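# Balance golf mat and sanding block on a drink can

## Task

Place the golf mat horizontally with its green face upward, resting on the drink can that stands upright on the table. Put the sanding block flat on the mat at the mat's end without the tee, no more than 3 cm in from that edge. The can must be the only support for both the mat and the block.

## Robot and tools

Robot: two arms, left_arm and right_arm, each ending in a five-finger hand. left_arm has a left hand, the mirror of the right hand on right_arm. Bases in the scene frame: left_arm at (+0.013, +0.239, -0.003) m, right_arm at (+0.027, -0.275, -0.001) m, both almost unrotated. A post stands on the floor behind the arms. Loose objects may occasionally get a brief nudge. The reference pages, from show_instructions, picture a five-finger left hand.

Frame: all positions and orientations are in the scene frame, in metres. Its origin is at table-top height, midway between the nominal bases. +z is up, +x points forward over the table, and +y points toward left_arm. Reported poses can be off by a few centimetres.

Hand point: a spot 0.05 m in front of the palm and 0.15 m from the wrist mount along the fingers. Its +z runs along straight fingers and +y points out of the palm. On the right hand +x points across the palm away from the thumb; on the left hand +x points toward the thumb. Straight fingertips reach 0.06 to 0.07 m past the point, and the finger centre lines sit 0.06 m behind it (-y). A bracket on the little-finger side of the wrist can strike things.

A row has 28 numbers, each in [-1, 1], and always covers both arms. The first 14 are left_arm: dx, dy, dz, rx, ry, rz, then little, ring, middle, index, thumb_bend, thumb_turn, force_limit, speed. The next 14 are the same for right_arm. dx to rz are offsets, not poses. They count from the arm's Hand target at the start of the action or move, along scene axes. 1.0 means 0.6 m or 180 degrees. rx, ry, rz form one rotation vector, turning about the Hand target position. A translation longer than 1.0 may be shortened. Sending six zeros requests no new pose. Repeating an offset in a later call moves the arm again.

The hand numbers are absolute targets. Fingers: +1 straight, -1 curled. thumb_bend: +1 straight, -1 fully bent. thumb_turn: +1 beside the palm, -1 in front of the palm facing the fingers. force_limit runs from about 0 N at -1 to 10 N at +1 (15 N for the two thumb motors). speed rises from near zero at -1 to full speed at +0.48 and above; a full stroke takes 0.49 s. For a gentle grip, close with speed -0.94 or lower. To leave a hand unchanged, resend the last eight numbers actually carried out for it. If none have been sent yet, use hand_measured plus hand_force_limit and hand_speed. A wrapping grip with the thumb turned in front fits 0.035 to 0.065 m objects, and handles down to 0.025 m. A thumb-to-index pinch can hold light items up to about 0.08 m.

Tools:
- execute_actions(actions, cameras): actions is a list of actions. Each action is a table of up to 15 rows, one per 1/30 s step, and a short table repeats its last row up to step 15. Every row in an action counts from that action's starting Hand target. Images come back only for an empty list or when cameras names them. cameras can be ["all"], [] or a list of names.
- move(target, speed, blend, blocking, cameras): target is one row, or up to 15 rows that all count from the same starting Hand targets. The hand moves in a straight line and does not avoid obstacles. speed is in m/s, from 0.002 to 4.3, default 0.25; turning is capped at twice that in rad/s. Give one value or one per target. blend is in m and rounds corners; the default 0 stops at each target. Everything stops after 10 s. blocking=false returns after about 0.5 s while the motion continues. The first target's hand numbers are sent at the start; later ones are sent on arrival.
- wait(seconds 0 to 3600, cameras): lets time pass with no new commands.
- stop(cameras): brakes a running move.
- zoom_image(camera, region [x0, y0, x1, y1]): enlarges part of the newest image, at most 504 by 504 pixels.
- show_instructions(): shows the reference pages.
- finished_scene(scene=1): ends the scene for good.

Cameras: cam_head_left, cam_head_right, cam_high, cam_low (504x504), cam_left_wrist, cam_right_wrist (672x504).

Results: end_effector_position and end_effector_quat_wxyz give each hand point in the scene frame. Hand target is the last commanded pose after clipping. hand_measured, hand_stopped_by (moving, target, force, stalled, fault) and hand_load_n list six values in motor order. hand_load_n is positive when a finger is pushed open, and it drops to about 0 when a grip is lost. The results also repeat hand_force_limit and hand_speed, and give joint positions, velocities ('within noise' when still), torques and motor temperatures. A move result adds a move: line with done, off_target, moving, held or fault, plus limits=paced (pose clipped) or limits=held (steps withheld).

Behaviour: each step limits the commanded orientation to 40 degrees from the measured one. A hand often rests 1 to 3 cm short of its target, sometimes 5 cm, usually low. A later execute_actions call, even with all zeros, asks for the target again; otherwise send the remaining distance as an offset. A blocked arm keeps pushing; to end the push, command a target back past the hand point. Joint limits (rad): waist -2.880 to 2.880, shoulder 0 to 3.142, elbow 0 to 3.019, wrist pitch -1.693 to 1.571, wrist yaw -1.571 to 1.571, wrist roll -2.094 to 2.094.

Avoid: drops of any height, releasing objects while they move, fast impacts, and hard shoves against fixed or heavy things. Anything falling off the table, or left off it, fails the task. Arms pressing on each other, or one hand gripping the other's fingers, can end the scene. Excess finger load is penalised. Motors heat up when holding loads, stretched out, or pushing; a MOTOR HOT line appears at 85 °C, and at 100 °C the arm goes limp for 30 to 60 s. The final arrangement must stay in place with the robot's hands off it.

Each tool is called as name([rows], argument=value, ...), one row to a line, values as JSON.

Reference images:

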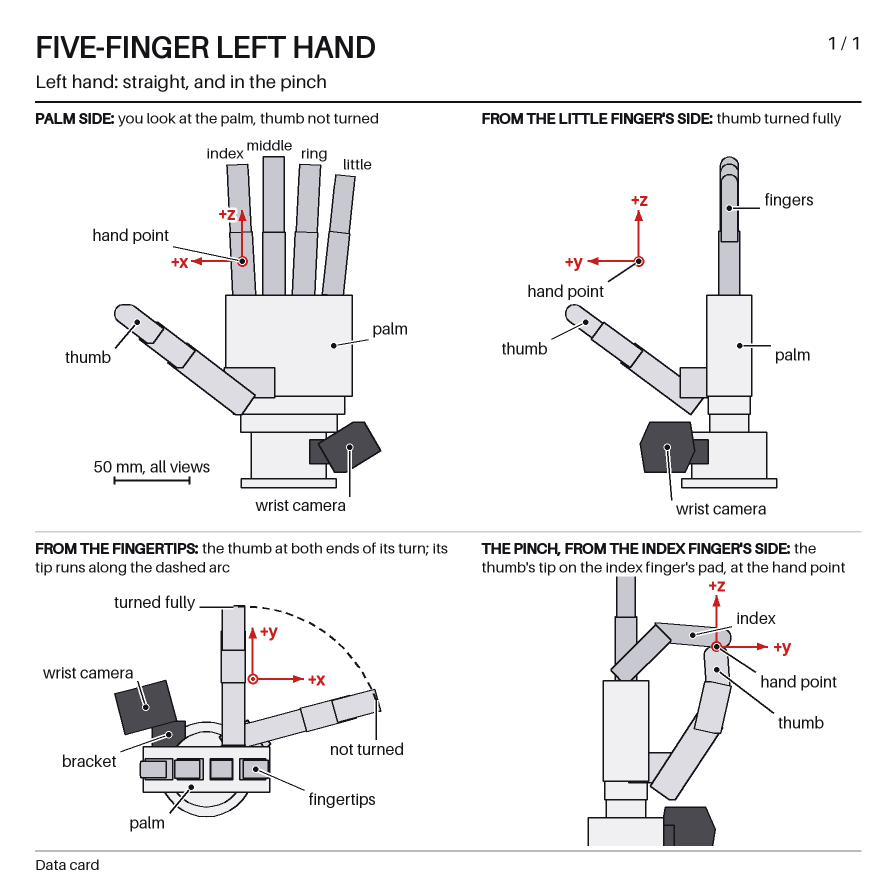

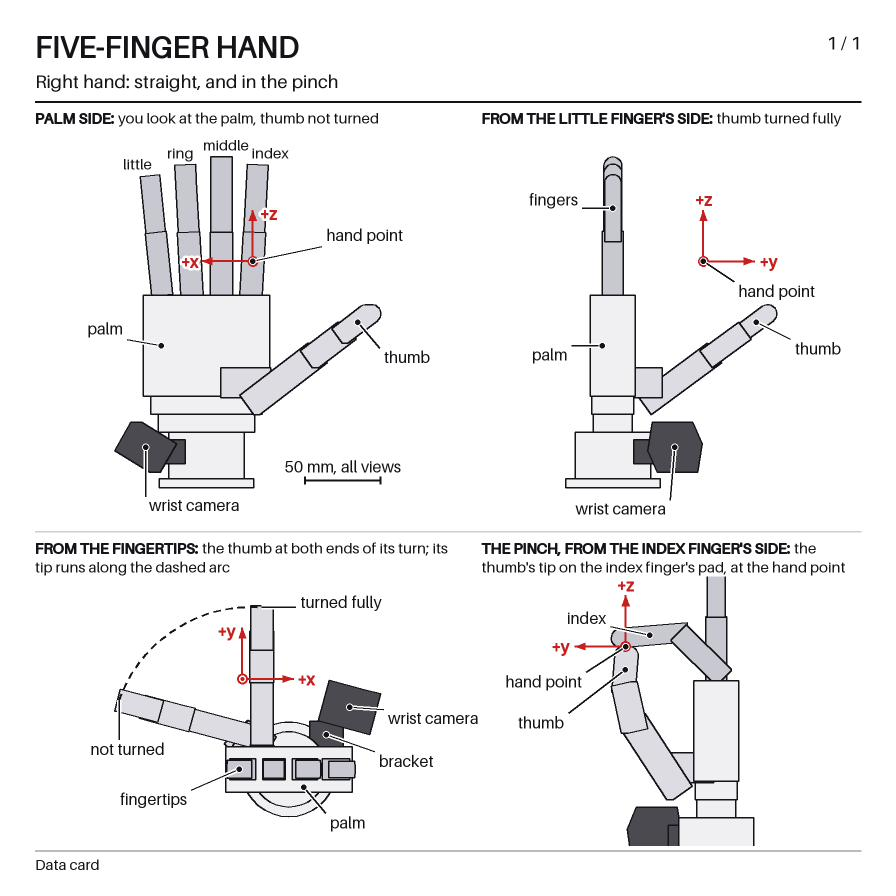

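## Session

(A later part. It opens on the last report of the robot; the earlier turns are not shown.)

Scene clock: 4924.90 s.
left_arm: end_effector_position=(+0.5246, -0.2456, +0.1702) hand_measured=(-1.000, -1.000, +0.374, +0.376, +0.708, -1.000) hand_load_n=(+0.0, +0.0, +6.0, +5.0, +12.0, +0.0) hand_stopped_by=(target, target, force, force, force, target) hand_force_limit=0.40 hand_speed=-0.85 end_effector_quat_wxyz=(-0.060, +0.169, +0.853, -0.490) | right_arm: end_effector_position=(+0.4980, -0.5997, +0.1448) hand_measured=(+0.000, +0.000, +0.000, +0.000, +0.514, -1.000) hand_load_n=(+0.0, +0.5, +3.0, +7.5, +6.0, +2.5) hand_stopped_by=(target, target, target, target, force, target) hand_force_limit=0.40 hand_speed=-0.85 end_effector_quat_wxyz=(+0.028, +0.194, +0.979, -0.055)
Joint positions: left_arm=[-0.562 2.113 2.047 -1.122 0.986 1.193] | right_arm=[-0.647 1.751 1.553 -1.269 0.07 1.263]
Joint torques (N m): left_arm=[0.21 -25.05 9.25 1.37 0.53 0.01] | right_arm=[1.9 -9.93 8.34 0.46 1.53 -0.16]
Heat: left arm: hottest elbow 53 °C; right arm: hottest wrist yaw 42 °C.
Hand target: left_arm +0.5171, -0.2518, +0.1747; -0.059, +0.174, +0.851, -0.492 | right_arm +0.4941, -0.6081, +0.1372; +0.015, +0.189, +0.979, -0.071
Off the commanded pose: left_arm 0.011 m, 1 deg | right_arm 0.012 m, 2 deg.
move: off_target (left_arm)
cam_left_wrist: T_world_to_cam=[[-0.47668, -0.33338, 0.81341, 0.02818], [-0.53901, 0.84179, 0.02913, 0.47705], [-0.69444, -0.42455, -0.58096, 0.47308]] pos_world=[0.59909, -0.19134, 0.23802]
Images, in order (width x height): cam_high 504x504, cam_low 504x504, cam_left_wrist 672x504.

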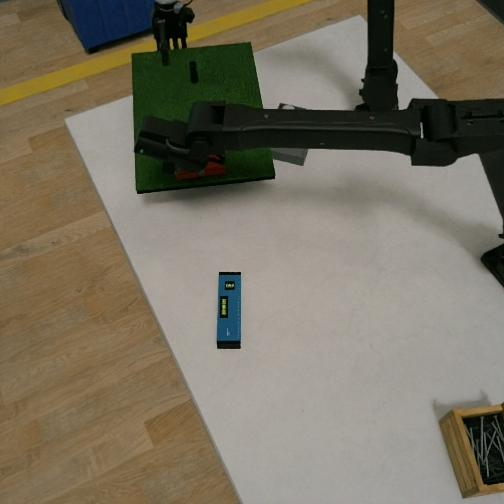

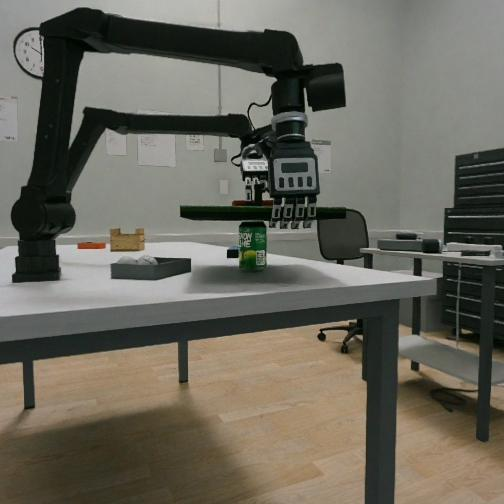

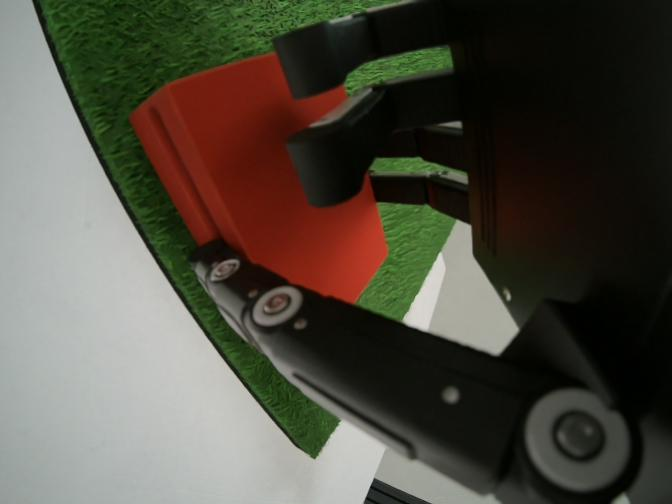

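move(target=[0,0,0.004,0,0,0,-1,-1,0.6,0.6,0.88,-1,0.4,-0.7,0,0,0.0,0,0,0,0,0,0,0,-0.4,-1,0.4,-0.85], speed=0.03, cameras=["cam_left_wrist","cam_low","cam_high"])

zoom_image(camera="cam_high", region=[100, 10, 300, 210])

zoom_image(camera="cam_low", region=[150, 150, 350, 250])

Scene clock: 4942.07 s.
left_arm: end_effector_position=(+0.5240, -0.2457, +0.1759) hand_measured=(-1.000, -1.000, +0.600, +0.600, +0.880, -1.000) hand_load_n=(+0.0, +0.0, +0.0, +0.0, +0.0, +0.0) hand_stopped_by=(target, target, target, target, target, target) hand_force_limit=0.40 hand_speed=-0.70 end_effector_quat_wxyz=(-0.057, +0.171, +0.852, -0.491) | right_arm: end_effector_position=(+0.4979, -0.5998, +0.1447) hand_measured=(+0.000, +0.000, +0.000, +0.000, +0.514, -1.000) hand_load_n=(+0.0, +0.0, +2.5, +8.0, +6.0, +3.0) hand_stopped_by=(target, target, target, target, force, target) hand_force_limit=0.40 hand_speed=-0.85 end_effector_quat_wxyz=(+0.028, +0.194, +0.979, -0.056)
Joint positions: left_arm=[-0.563 2.104 2.047 -1.121 0.985 1.192] | right_arm=[-0.647 1.751 1.553 -1.269 0.071 1.263]
Joint torques (N m): left_arm=[0.32 -24.35 9.68 1.2 0.55 0.04] | right_arm=[1.44 -9.93 8.08 0.54 1.5 -0.14]
Heat: left arm: hottest elbow 52 °C; right arm: hottest wrist yaw 42 °C.
Hand target: left_arm +0.5171, -0.2519, +0.1772; -0.059, +0.174, +0.851, -0.492 | right_arm +0.4941, -0.6080, +0.1372; +0.015, +0.189, +0.979, -0.071
Off the commanded pose: left_arm 0.009 m, 1 deg | right_arm 0.012 m, 2 deg.
move: done
cam_left_wrist: T_world_to_cam=[[-0.48312, -0.32989, 0.81103, 0.02775], [-0.53903, 0.84202, 0.0214, 0.47814], [-0.68996, -0.42683, -0.58461, 0.47374]] pos_world=[0.598, -0.19124, 0.24422]
Images, in order (width x height): cam_high 504x504, cam_low 504x504, cam_left_wrist 672x504.

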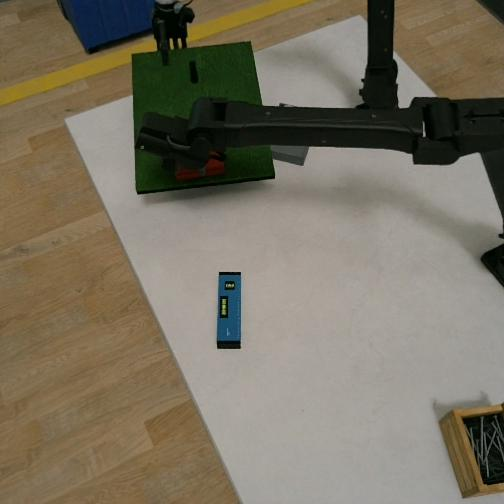

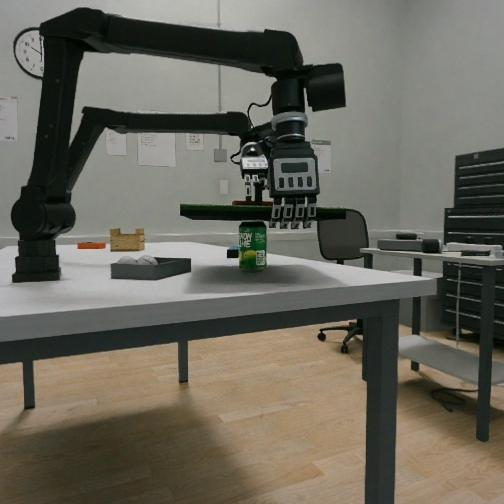

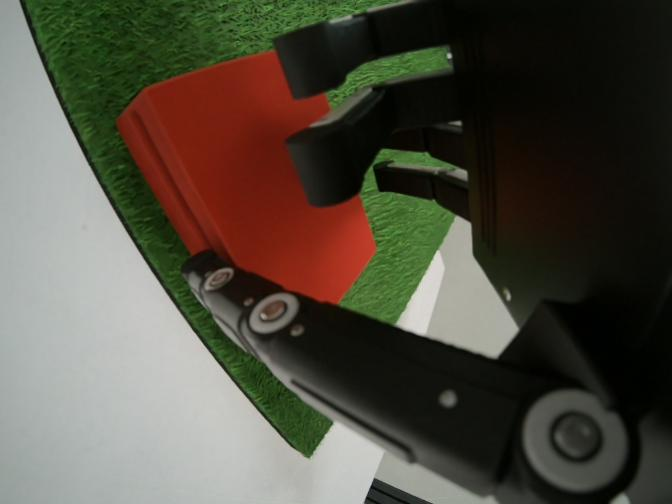

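Scaled by 2.520.

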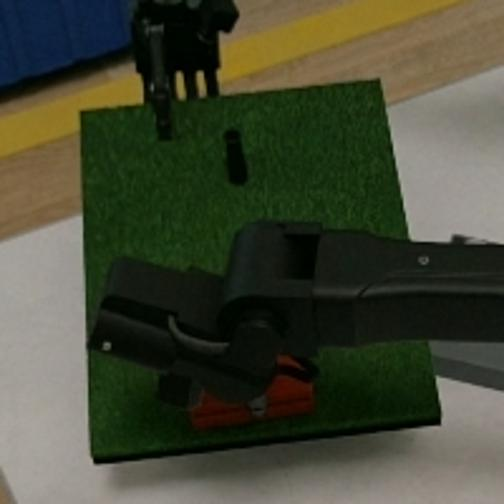

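Scaled by 2.520.

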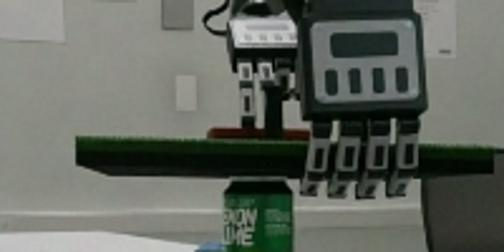

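move([
  [0,0,0.03,0,0,0,-1,-1,0.75,0.75,0.95,-1,0.4,-0.5,0,0,0.0,0,0,0,0,0,0,0,-0.4,-1,0.4,-0.85],
  [0,0,0.2,0,0,0,-1,-1,0.75,0.75,0.95,-1,0.4,-0.5,0,0,0.0,0,0,0,0,0,0,0,-0.4,-1,0.4,-0.85],
  [-0.15,0.45,0.25,0,0,0.05,-1,-1,0.75,0.75,0.95,-1,0.4,-0.5,0,0,0.0,0,0,0,0,0,0,0,-0.4,-1,0.4,-0.85],
], speed=[0.05,0.1,0.2], blend=[0.005,0.03,0], cameras=["cam_low","cam_high","cam_right_wrist"])

zoom_image(camera="cam_high", region=[100, 10, 300, 210])

zoom_image(camera="cam_low", region=[150, 150, 350, 250])

Scene clock: 4959.73 s.
left_arm: end_effector_position=(+0.4284, +0.0157, +0.3336) hand_measured=(-1.000, -1.000, +0.750, +0.750, +0.950, -1.000) hand_load_n=(+0.0, +0.0, +0.0, +0.0, +0.0, +0.0) hand_stopped_by=(target, target, target, target, target, target) hand_force_limit=0.40 hand_speed=-0.50 end_effector_quat_wxyz=(-0.013, +0.110, +0.862, -0.495) | right_arm: end_effector_position=(+0.4979, -0.5998, +0.1447) hand_measured=(+0.000, +0.000, +0.000, +0.000, +0.514, -1.000) hand_load_n=(+0.0, +0.0, +2.0, +8.0, +6.5, +3.5) hand_stopped_by=(target, target, target, target, force, target) hand_force_limit=0.40 hand_speed=-0.85 end_effector_quat_wxyz=(+0.028, +0.194, +0.979, -0.056)
Joint positions: left_arm=[-0.2 1.561 1.702 -1.635 1.035 1.584] | right_arm=[-0.647 1.751 1.553 -1.269 0.071 1.263]
Joint torques (N m): left_arm=[1.61 -14.1 8.9 -0.14 0.61 0.24] | right_arm=[1.61 -9.41 8.09 0.51 1.54 -0.13]
Heat: left arm: hottest elbow 51 °C; right arm: hottest wrist yaw 42 °C.
Hand target: left_arm +0.4271, +0.0181, +0.3272; -0.020, +0.107, +0.862, -0.495 | right_arm +0.4941, -0.6080, +0.1372; +0.015, +0.189, +0.979, -0.071
Off the commanded pose: left_arm 0.007 m, 1 deg | right_arm 0.012 m, 2 deg.
move: done
cam_right_wrist: T_world_to_cam=[[0.13168, 0.98863, -0.07263, 0.53119], [0.83211, -0.07042, 0.55012, -0.53521], [0.53875, -0.13287, -0.83192, -0.11138]] pos_world=[0.43541, -0.57764, 0.24036]
Images, in order (width x height): cam_high 504x504, cam_low 504x504, cam_right_wrist 672x504.

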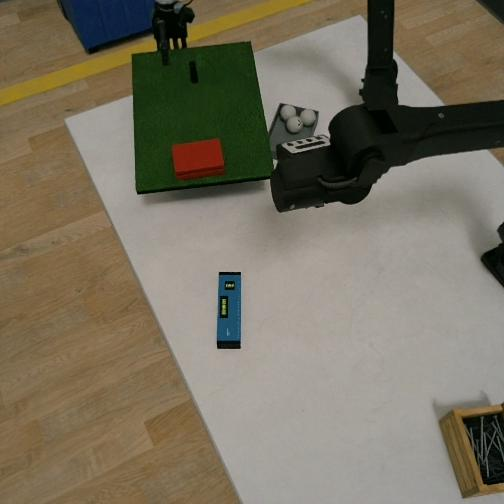

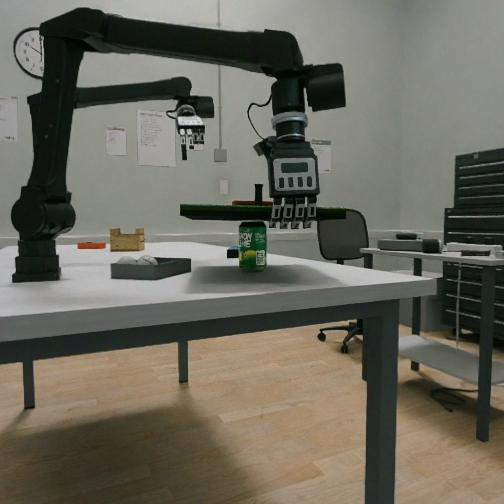

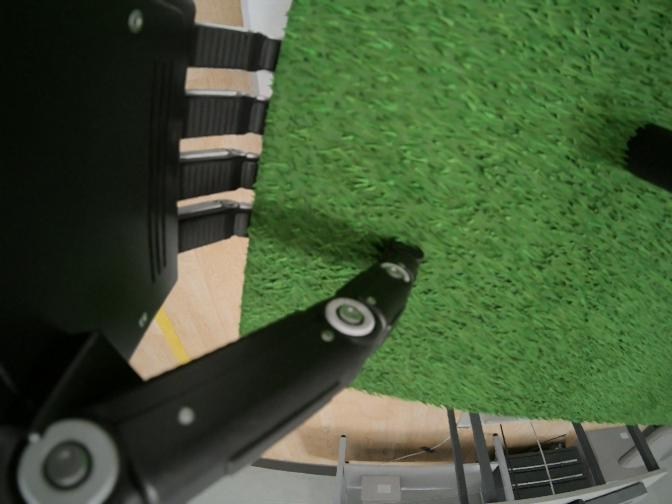

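Scaled by 2.520.

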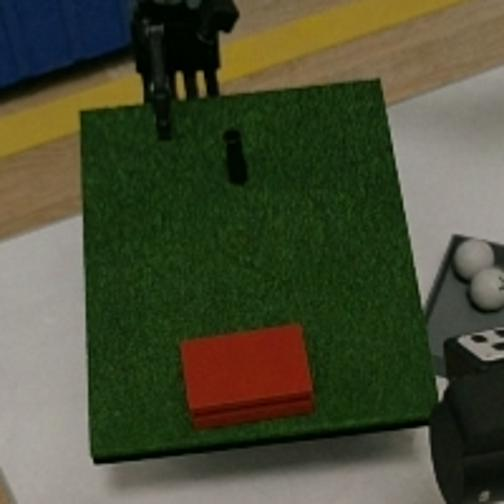

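Scaled by 2.520.

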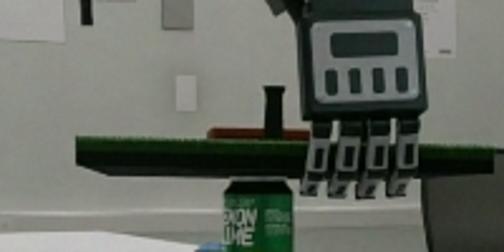

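zoom_image(camera="cam_low", region=[220, 200, 280, 240])

zoom_image(camera="cam_low", region=[170, 190, 250, 240])

Scaled by 8.400.

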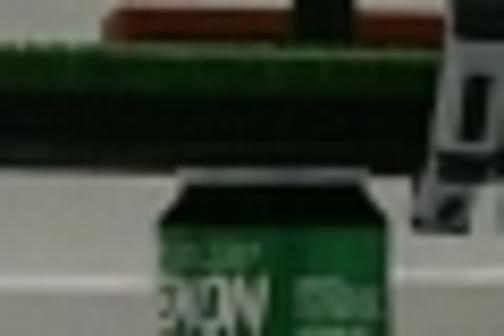

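Scaled by 6.300.

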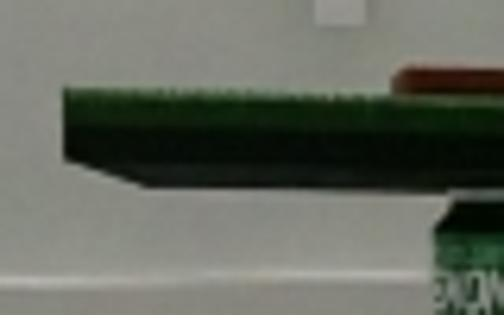

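move(target=[0,0,0,0,0,0,-1,-1,0.75,0.75,0.95,-1,0.4,-0.5,0,0,-0.013,0,0,0,0,0,0,0,-0.4,-1,0.4,-0.85], speed=0.03, cameras=["cam_low"])

zoom_image(camera="cam_low", region=[170, 190, 360, 240])

zoom_image(camera="cam_low", region=[220, 200, 280, 240])

Scene clock: 5016.50 s.
left_arm: end_effector_position=(+0.4285, +0.0157, +0.3336) hand_measured=(-1.000, -1.000, +0.750, +0.750, +0.950, -1.000) hand_load_n=(+0.0, +0.0, +0.0, +0.0, +0.0, -0.5) hand_stopped_by=(target, target, target, target, target, target) hand_force_limit=0.40 hand_speed=-0.50 end_effector_quat_wxyz=(-0.012, +0.111, +0.861, -0.495) | right_arm: end_effector_position=(+0.4979, -0.5998, +0.1447) hand_measured=(+0.000, +0.000, +0.000, +0.000, +0.514, -1.000) hand_load_n=(+0.0, +0.0, +2.0, +8.0, +6.0, +3.5) hand_stopped_by=(target, target, target, target, force, target) hand_force_limit=0.40 hand_speed=-0.85 end_effector_quat_wxyz=(+0.028, +0.194, +0.979, -0.056)
Joint positions: left_arm=[-0.2 1.561 1.702 -1.635 1.035 1.585] | right_arm=[-0.647 1.751 1.553 -1.269 0.071 1.263]
Joint torques (N m): left_arm=[1.49 -14.15 8.9 -0.16 0.63 0.22] | right_arm=[2.55 -9.93 7.1 1.36 1.47 -0.19]
Heat: left arm: hottest elbow 47 °C; right arm: hottest wrist yaw 42 °C.
Hand target: left_arm +0.4271, +0.0181, +0.3272; -0.020, +0.107, +0.862, -0.495 | right_arm +0.4941, -0.6080, +0.1294; +0.015, +0.189, +0.979, -0.071
Off the commanded pose: left_arm 0.007 m, 1 deg | right_arm 0.018 m, 2 deg.
move: off_target (right_arm)

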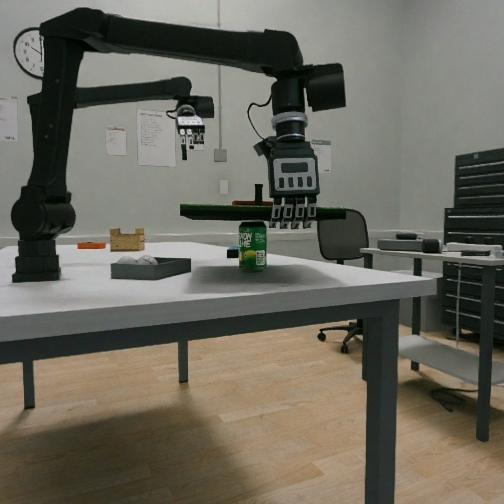

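Scaled by 2.653.

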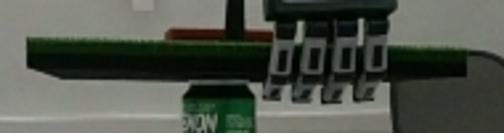

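Scaled by 8.400.

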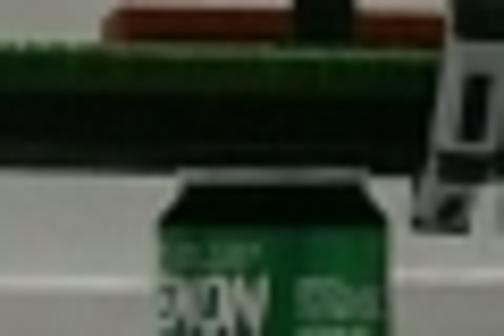

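move(target=[0,0,0,0,0,0,-1,-1,0.75,0.75,0.95,-1,0.4,-0.5,0,0,-0.02,0,0,0,0,0,0,0,-0.4,-1,0.4,-0.85], speed=0.03, cameras=["cam_low","cam_high"])

zoom_image(camera="cam_low", region=[170, 190, 360, 240])

zoom_image(camera="cam_low", region=[220, 200, 280, 240])

Scene clock: 5025.30 s.
left_arm: end_effector_position=(+0.4285, +0.0157, +0.3336) hand_measured=(-1.000, -1.000, +0.750, +0.750, +0.950, -1.000) hand_load_n=(+0.0, +0.0, +0.0, -0.5, +0.0, +0.0) hand_stopped_by=(target, target, target, target, target, target) hand_force_limit=0.40 hand_speed=-0.50 end_effector_quat_wxyz=(-0.012, +0.111, +0.861, -0.495) | right_arm: end_effector_position=(+0.4998, -0.6014, +0.1430) hand_measured=(+0.000, +0.000, +0.000, +0.000, +0.514, -1.000) hand_load_n=(+0.0, +0.0, +2.5, +8.5, +6.0, +3.0) hand_stopped_by=(target, target, target, target, force, target) hand_force_limit=0.40 hand_speed=-0.85 end_effector_quat_wxyz=(+0.033, +0.194, +0.979, -0.058)
Joint positions: left_arm=[-0.2 1.561 1.702 -1.635 1.035 1.585] | right_arm=[-0.647 1.751 1.547 -1.253 0.071 1.262]
Joint torques (N m): left_arm=[1.55 -14.21 8.88 -0.16 0.62 0.22] | right_arm=[1.26 -9.29 5.67 1.63 1.45 -0.14]
Heat: left arm: hottest elbow 46 °C; right arm: hottest wrist yaw 42 °C.
Hand target: left_arm +0.4271, +0.0181, +0.3272; -0.020, +0.107, +0.862, -0.495 | right_arm +0.4941, -0.6081, +0.1174; +0.015, +0.189, +0.979, -0.071
Off the commanded pose: left_arm 0.007 m, 1 deg | right_arm 0.027 m, 3 deg.
move: off_target (right_arm)
Images, in order (width x height): cam_high 504x504, cam_low 504x504.

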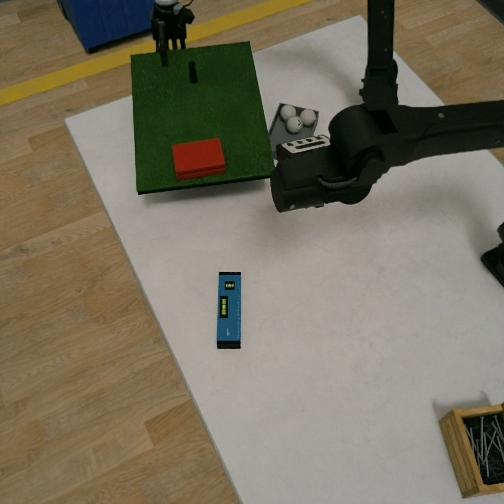

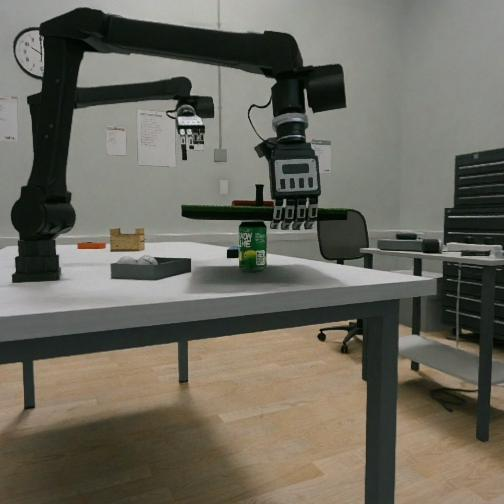

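Scaled by 2.653.

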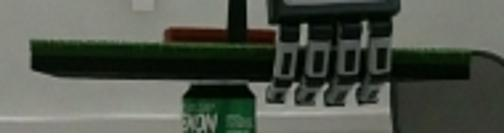

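Scaled by 8.400.

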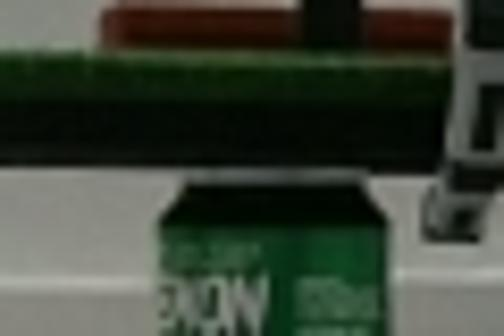

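move(target=[0,0,0,0,0,0,-1,-1,0.75,0.75,0.95,-1,0.4,-0.5,0,0,0.0,-0.005,-0.014,0,0,0,0,0,-0.4,-1,0.4,-0.85], speed=0.03, cameras=["cam_low"])

zoom_image(camera="cam_low", region=[170, 190, 360, 240])

zoom_image(camera="cam_low", region=[220, 200, 280, 240])

Scene clock: 5049.17 s.
left_arm: end_effector_position=(+0.4285, +0.0157, +0.3336) hand_measured=(-1.000, -1.000, +0.750, +0.750, +0.950, -1.000) hand_load_n=(+0.0, +0.0, +0.0, +0.0, +0.0, +0.0) hand_stopped_by=(target, target, target, target, target, target) hand_force_limit=0.40 hand_speed=-0.50 end_effector_quat_wxyz=(-0.012, +0.111, +0.861, -0.495) | right_arm: end_effector_position=(+0.5029, -0.5999, +0.1429) hand_measured=(+0.000, +0.000, +0.000, +0.000, +0.514, -1.000) hand_load_n=(+0.0, +0.0, +2.0, +11.0, +6.0, +4.0) hand_stopped_by=(target, target, target, target, force, target) hand_force_limit=0.40 hand_speed=-0.85 end_effector_quat_wxyz=(+0.056, +0.193, +0.978, -0.062)
Joint positions: left_arm=[-0.2 1.561 1.702 -1.635 1.035 1.585] | right_arm=[-0.647 1.727 1.506 -1.192 0.055 1.26]
Joint torques (N m): left_arm=[1.61 -14.21 8.88 -0.14 0.63 0.22] | right_arm=[1.26 -8.88 5.55 1.98 1.46 -0.13]
Heat: left arm: hottest elbow 46 °C; right arm: hottest wrist yaw 42 °C.
Hand target: left_arm +0.4271, +0.0181, +0.3272; -0.020, +0.107, +0.862, -0.495 | right_arm +0.4942, -0.6081, +0.1175; +0.039, +0.191, +0.978, -0.075
Off the commanded pose: left_arm 0.007 m, 1 deg | right_arm 0.028 m, 2 deg.
move: off_target (right_arm)

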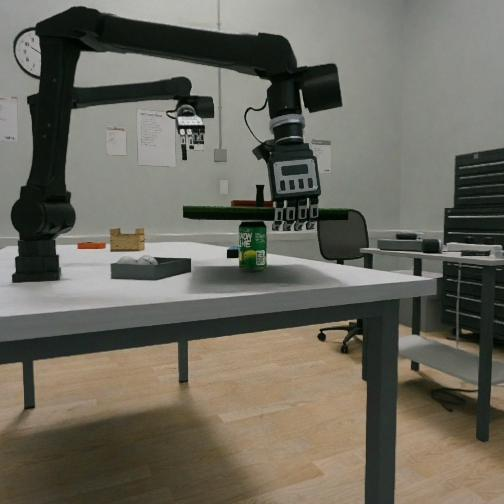

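Scaled by 2.653.

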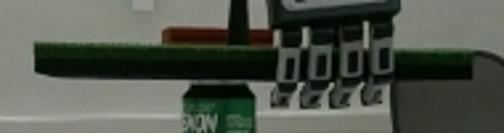

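Scaled by 8.400.

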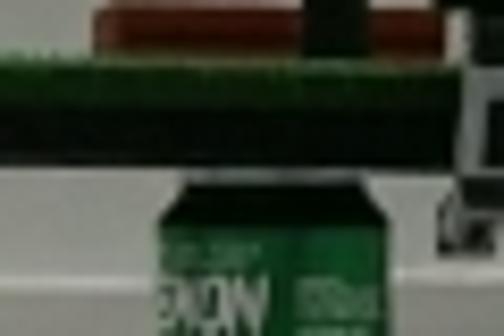

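move(target=[0,0,0,0,0,0,-1,-1,0.75,0.75,0.95,-1,0.4,-0.5,0,0,-0.012,-0.005,-0.014,0,0,0,0,0,-0.4,-1,0.4,-0.85], speed=0.03, cameras=["cam_low","cam_right_wrist"])

zoom_image(camera="cam_low", region=[170, 190, 360, 240])

zoom_image(camera="cam_low", region=[220, 200, 280, 240])

Scene clock: 5077.53 s.
left_arm: end_effector_position=(+0.4285, +0.0157, +0.3336) hand_measured=(-1.000, -1.000, +0.750, +0.750, +0.950, -1.000) hand_load_n=(+0.0, +0.0, +0.0, +0.0, +0.0, +0.0) hand_stopped_by=(target, target, target, target, target, target) hand_force_limit=0.40 hand_speed=-0.50 end_effector_quat_wxyz=(-0.012, +0.111, +0.861, -0.495) | right_arm: end_effector_position=(+0.5037, -0.5999, +0.1418) hand_measured=(+0.000, +0.000, +0.000, +0.000, +0.514, -1.000) hand_load_n=(+0.0, +0.0, +1.0, +13.0, +6.0, +6.5) hand_stopped_by=(target, target, target, target, force, target) hand_force_limit=0.40 hand_speed=-0.85 end_effector_quat_wxyz=(+0.084, +0.195, +0.975, -0.065)
Joint positions: left_arm=[-0.2 1.561 1.702 -1.635 1.035 1.585] | right_arm=[-0.653 1.697 1.452 -1.116 0.033 1.26]
Joint torques (N m): left_arm=[1.49 -14.21 8.9 -0.16 0.62 0.22] | right_arm=[0.97 -8.23 5.11 1.99 1.65 -0.22]
Heat: left arm: hottest elbow 45 °C; right arm: hottest wrist yaw 41 °C.
Hand target: left_arm +0.4271, +0.0181, +0.3272; -0.020, +0.107, +0.862, -0.495 | right_arm +0.4942, -0.6080, +0.1102; +0.061, +0.192, +0.976, -0.078
Off the commanded pose: left_arm 0.007 m, 1 deg | right_arm 0.034 m, 3 deg.
move: off_target (right_arm)
cam_right_wrist: T_world_to_cam=[[0.13836, 0.98546, -0.09862, 0.52871], [0.7698, -0.04436, 0.63674, -0.5037], [0.62311, -0.16402, -0.76475, -0.18761]] pos_world=[0.4315, -0.57414, 0.22939]

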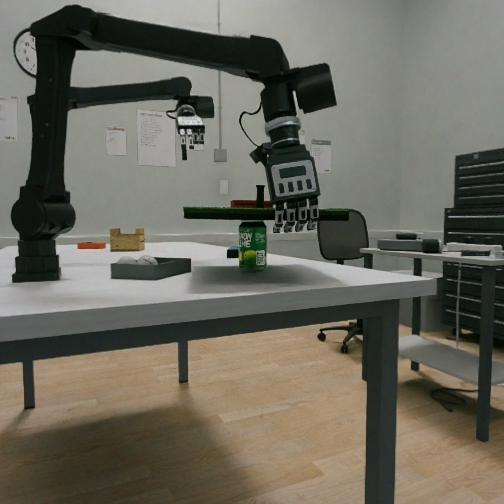

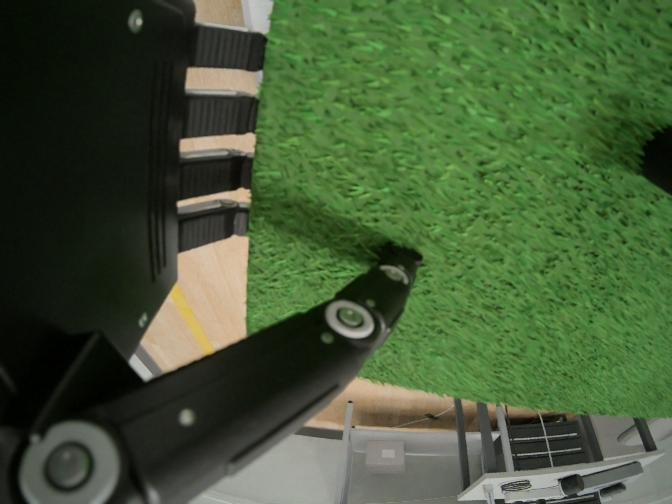

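Scaled by 2.653.

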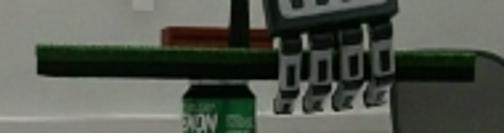

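Scaled by 8.400.

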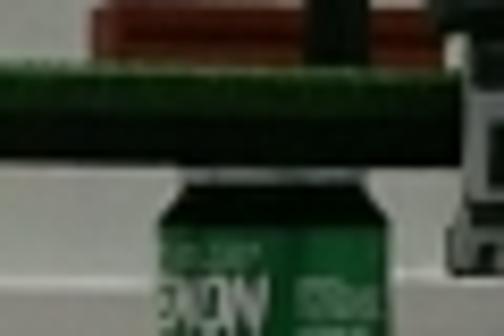

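move(target=[0,0,0,0,0,0,-1,-1,0.75,0.75,0.95,-1,0.4,-0.5,-0.008,0.003,0.012,0.01,0.028,0,0,0,0,0,-0.4,-1,0.4,-0.85], speed=0.02, cameras=["cam_low","cam_high"])

zoom_image(camera="cam_low", region=[170, 190, 360, 240])

zoom_image(camera="cam_low", region=[220, 200, 280, 240])

zoom_image(camera="cam_high", region=[100, 10, 300, 210])

Scene clock: 5108.33 s.
left_arm: end_effector_position=(+0.4285, +0.0157, +0.3336) hand_measured=(-1.000, -1.000, +0.750, +0.750, +0.950, -1.000) hand_load_n=(+0.0, +0.0, +0.0, +0.0, +0.0, +0.0) hand_stopped_by=(target, target, target, target, target, target) hand_force_limit=0.40 hand_speed=-0.50 end_effector_quat_wxyz=(-0.012, +0.111, +0.861, -0.495) | right_arm: end_effector_position=(+0.4913, -0.5987, +0.1419) hand_measured=(+0.000, +0.000, +0.000, +0.000, +0.516, -1.000) hand_load_n=(+0.0, +0.0, +2.0, +10.0, +6.5, +7.5) hand_stopped_by=(target, target, target, target, force, target) hand_force_limit=0.40 hand_speed=-0.85 end_effector_quat_wxyz=(+0.044, +0.199, +0.977, -0.061)
Joint positions: left_arm=[-0.2 1.561 1.702 -1.635 1.035 1.585] | right_arm=[-0.655 1.715 1.492 -1.211 0.065 1.265]
Joint torques (N m): left_arm=[1.55 -14.21 8.9 -0.14 0.62 0.22] | right_arm=[2.55 -7.71 8.57 0.75 1.69 -0.13]
Heat: left arm: hottest elbow 45 °C; right arm: hottest wrist yaw 42 °C.
Hand target: left_arm +0.4271, +0.0181, +0.3272; -0.020, +0.107, +0.862, -0.495 | right_arm +0.4895, -0.6063, +0.1176; +0.016, +0.189, +0.979, -0.071
Off the commanded pose: left_arm 0.007 m, 1 deg | right_arm 0.026 m, 4 deg.
move: off_target (right_arm)
Images, in order (width x height): cam_high 504x504, cam_low 504x504.

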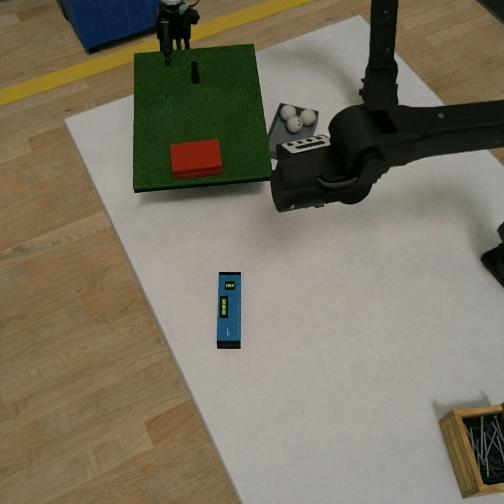

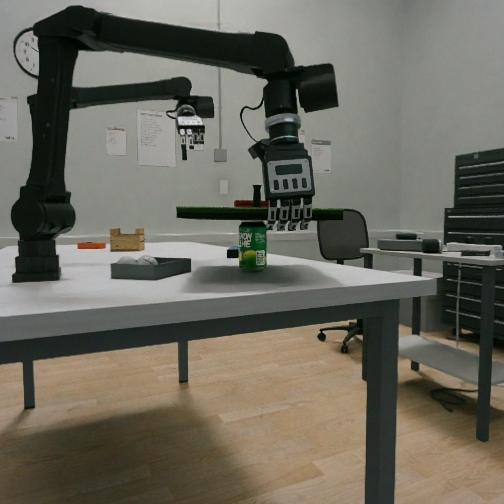

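Scaled by 2.653.

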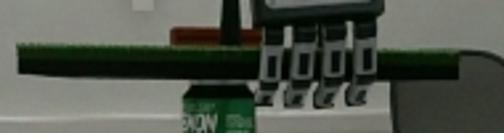

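Scaled by 8.400.

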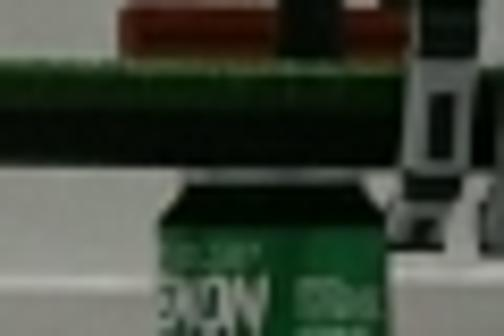

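Scaled by 2.520.

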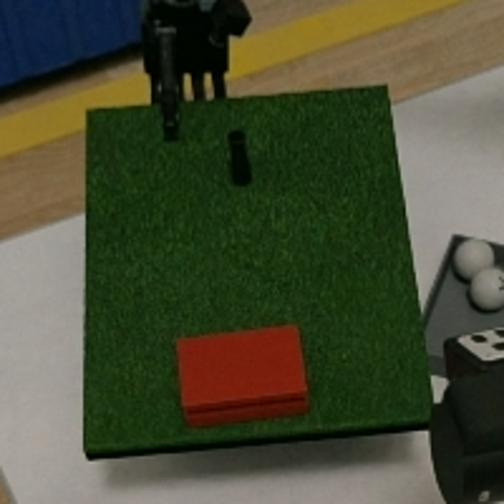

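move(target=[0,0,0,0,0,0,-1,-1,0.75,0.75,0.95,-1,0.4,-0.5,0.002,0,0,0,0,0,0,0,0,0,0.58,-1,0.4,-0.9], speed=0.02, cameras=["cam_low"])

zoom_image(camera="cam_low", region=[170, 190, 360, 240])

Scene clock: 5133.77 s.
left_arm: end_effector_position=(+0.4285, +0.0157, +0.3336) hand_measured=(-1.000, -1.000, +0.750, +0.750, +0.950, -1.000) hand_load_n=(+0.0, +0.0, +0.0, +0.0, +0.0, +0.0) hand_stopped_by=(target, target, target, target, target, target) hand_force_limit=0.40 hand_speed=-0.50 end_effector_quat_wxyz=(-0.012, +0.111, +0.861, -0.495) | right_arm: end_effector_position=(+0.4900, -0.6013, +0.1386) hand_measured=(+0.000, +0.000, +0.000, +0.000, +0.582, -1.000) hand_load_n=(+0.0, +0.0, +1.5, +8.0, +4.5, +5.5) hand_stopped_by=(target, target, target, target, target, target) hand_force_limit=0.40 hand_speed=-0.90 end_effector_quat_wxyz=(+0.038, +0.200, +0.977, -0.066)
Joint positions: left_arm=[-0.2 1.561 1.702 -1.635 1.035 1.585] | right_arm=[-0.655 1.721 1.494 -1.213 0.079 1.266]
Joint torques (N m): left_arm=[1.49 -14.27 8.9 -0.13 0.62 0.22] | right_arm=[1.9 -7.47 8.5 0.42 1.25 -0.19]
Heat: left arm: hottest elbow 45 °C; right arm: hottest wrist yaw 42 °C.
Hand target: left_arm +0.4271, +0.0181, +0.3272; -0.020, +0.107, +0.862, -0.495 | right_arm +0.4905, -0.6062, +0.1175; +0.015, +0.189, +0.979, -0.071
Off the commanded pose: left_arm 0.007 m, 1 deg | right_arm 0.022 m, 3 deg.
move: off_target (right_arm)

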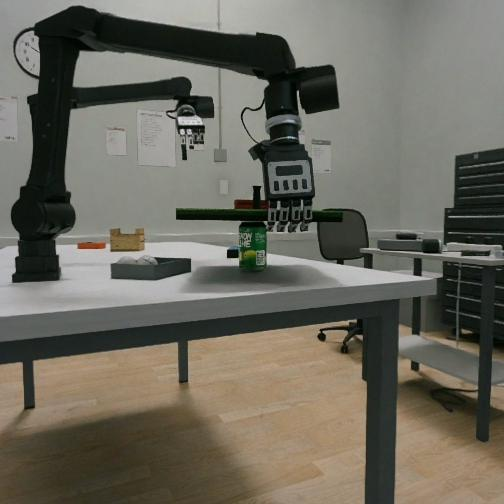

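Scaled by 2.653.

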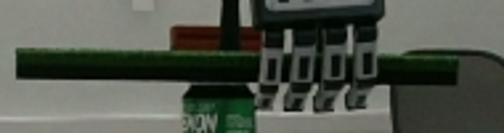

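move(target=[0,0,0,0,0,0,-1,-1,0.75,0.75,0.95,-1,0.4,-0.5,0.002,0,0,0,0,0,0,0,0,0,0.75,-1,0.4,-0.9], speed=0.02, cameras=["cam_low"])

zoom_image(camera="cam_low", region=[170, 190, 360, 240])

zoom_image(camera="cam_low", region=[220, 200, 280, 240])

Scene clock: 5150.47 s.
left_arm: end_effector_position=(+0.4285, +0.0157, +0.3336) hand_measured=(-1.000, -1.000, +0.750, +0.750, +0.950, -1.000) hand_load_n=(+0.0, +0.0, +0.0, +0.0, +0.0, +0.0) hand_stopped_by=(target, target, target, target, target, target) hand_force_limit=0.40 hand_speed=-0.50 end_effector_quat_wxyz=(-0.012, +0.111, +0.861, -0.495) | right_arm: end_effector_position=(+0.4872, -0.6061, +0.1293) hand_measured=(+0.000, +0.000, +0.000, +0.000, +0.750, -1.000) hand_load_n=(+0.0, -0.5, +0.0, +4.5, +0.0, +3.5) hand_stopped_by=(target, target, target, target, target, target) hand_force_limit=0.40 hand_speed=-0.90 end_effector_quat_wxyz=(+0.026, +0.201, +0.976, -0.074)
Joint positions: left_arm=[-0.2 1.561 1.702 -1.635 1.035 1.585] | right_arm=[-0.655 1.738 1.496 -1.213 0.104 1.267]
Joint torques (N m): left_arm=[1.61 -14.27 8.91 -0.14 0.62 0.22] | right_arm=[2.2 -8.53 8.81 0.53 0.23 -0.15]
Heat: left arm: hottest elbow 45 °C; right arm: hottest wrist yaw 42 °C.
Hand target: left_arm +0.4271, +0.0181, +0.3272; -0.020, +0.107, +0.862, -0.495 | right_arm +0.4918, -0.6062, +0.1176; +0.016, +0.189, +0.979, -0.071
Off the commanded pose: left_arm 0.007 m, 1 deg | right_arm 0.013 m, 2 deg.
move: off_target (right_arm)

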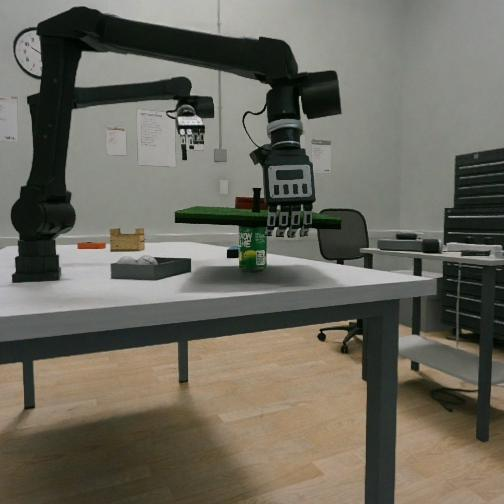

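Scaled by 2.653.

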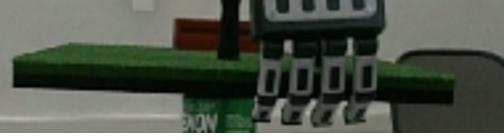

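Scaled by 8.400.

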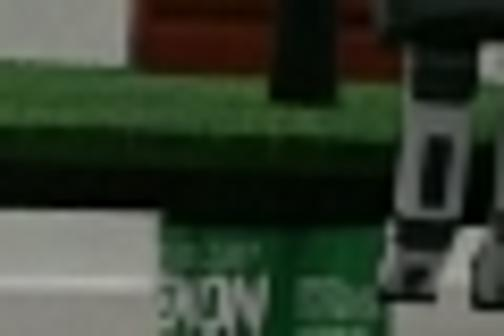

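wait(seconds=0.1, cameras=["cam_right_wrist","cam_high","cam_low"])

zoom_image(camera="cam_right_wrist", region=[160, 0, 480, 320])

zoom_image(camera="cam_high", region=[100, 10, 300, 210])

Scene clock: 5197.17 s.
left_arm: end_effector_position=(+0.4285, +0.0157, +0.3336) hand_measured=(-1.000, -1.000, +0.750, +0.750, +0.950, -1.000) hand_load_n=(+0.5, +0.0, +0.0, +0.0, +0.0, +0.0) hand_stopped_by=(target, target, target, target, target, target) hand_force_limit=0.40 hand_speed=-0.50 end_effector_quat_wxyz=(-0.012, +0.111, +0.861, -0.495) | right_arm: end_effector_position=(+0.4872, -0.6061, +0.1293) hand_measured=(+0.000, +0.000, +0.000, +0.000, +0.750, -1.000) hand_load_n=(+0.0, +0.0, +0.0, +5.0, +0.0, +4.0) hand_stopped_by=(target, target, target, target, target, target) hand_force_limit=0.40 hand_speed=-0.90 end_effector_quat_wxyz=(+0.026, +0.201, +0.976, -0.074)
Joint positions: left_arm=[-0.2 1.561 1.702 -1.635 1.035 1.585] | right_arm=[-0.655 1.738 1.496 -1.213 0.104 1.267]
Joint torques (N m): left_arm=[1.55 -14.1 8.88 -0.16 0.62 0.22] | right_arm=[1.85 -9.17 8.54 0.57 0.3 -0.12]
Motor temperatures (°C): left_arm=[32 34 44 30 34 32] | right_arm=[29 36 42 33 39 31]
Heat: left arm: hottest elbow 44 °C; right arm: hottest elbow 42 °C.
Hand target: left_arm +0.4271, +0.0181, +0.3272; -0.020, +0.107, +0.862, -0.495 | right_arm +0.4918, -0.6062, +0.1176; +0.016, +0.189, +0.979, -0.071
Off the commanded pose: left_arm 0.007 m, 1 deg | right_arm 0.013 m, 2 deg.
wait: 0.10 s; at rest from the start
cam_right_wrist: T_world_to_cam=[[0.14663, 0.98331, -0.10769, 0.53177], [0.83688, -0.06528, 0.54348, -0.5166], [0.52738, -0.16982, -0.83249, -0.13606]] pos_world=[0.42611, -0.57973, 0.22476]
Images, in order (width x height): cam_high 504x504, cam_low 504x504, cam_right_wrist 672x504.

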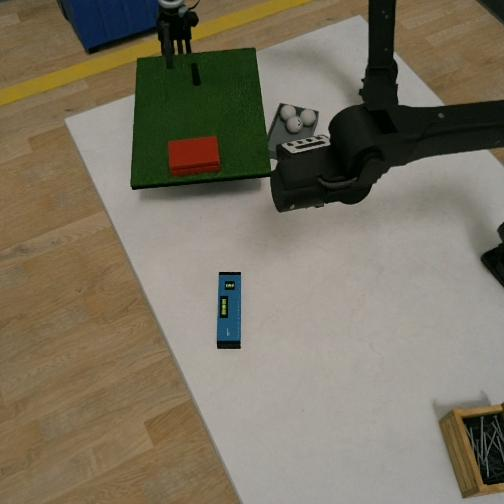

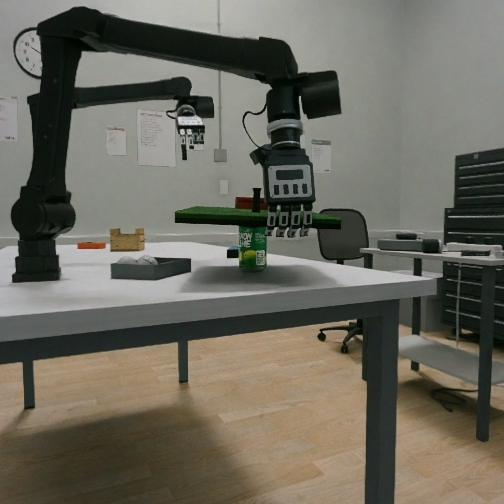

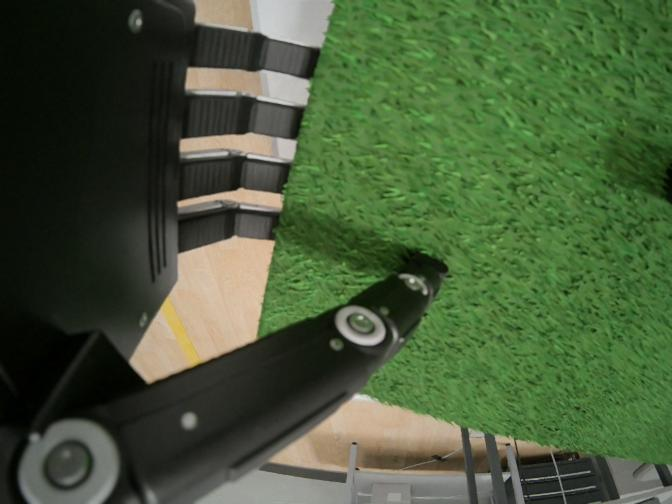

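Scaled by 1.575 from the camera's image (finer frame: 960x720).

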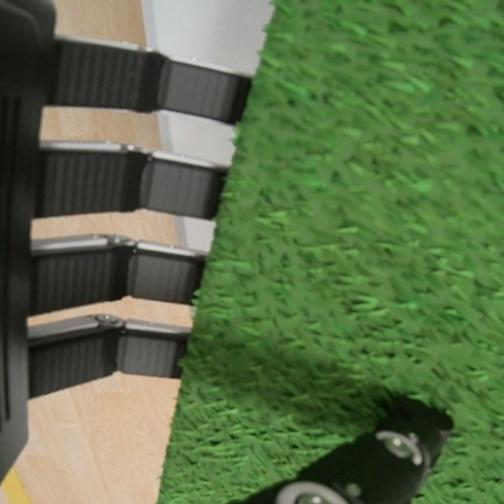

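Scaled by 2.520.

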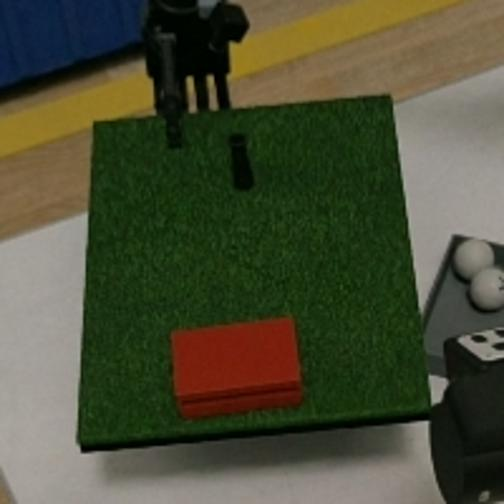

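zoom_image(camera="cam_low", region=[250, 180, 330, 244])

zoom_image(camera="cam_right_wrist", region=[320, 180, 520, 330])

Scaled by 6.300.

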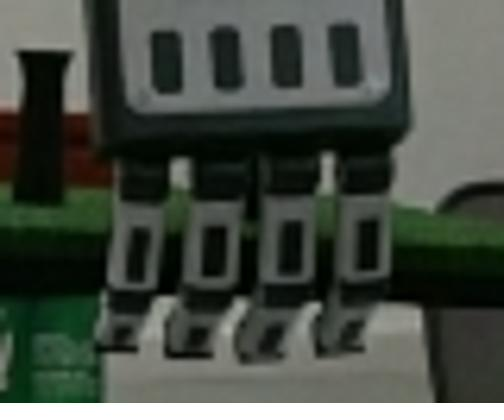

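Scaled by 2.520 from the camera's image (finer frame: 960x720).

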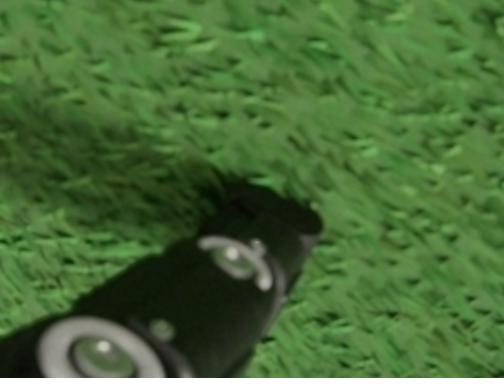

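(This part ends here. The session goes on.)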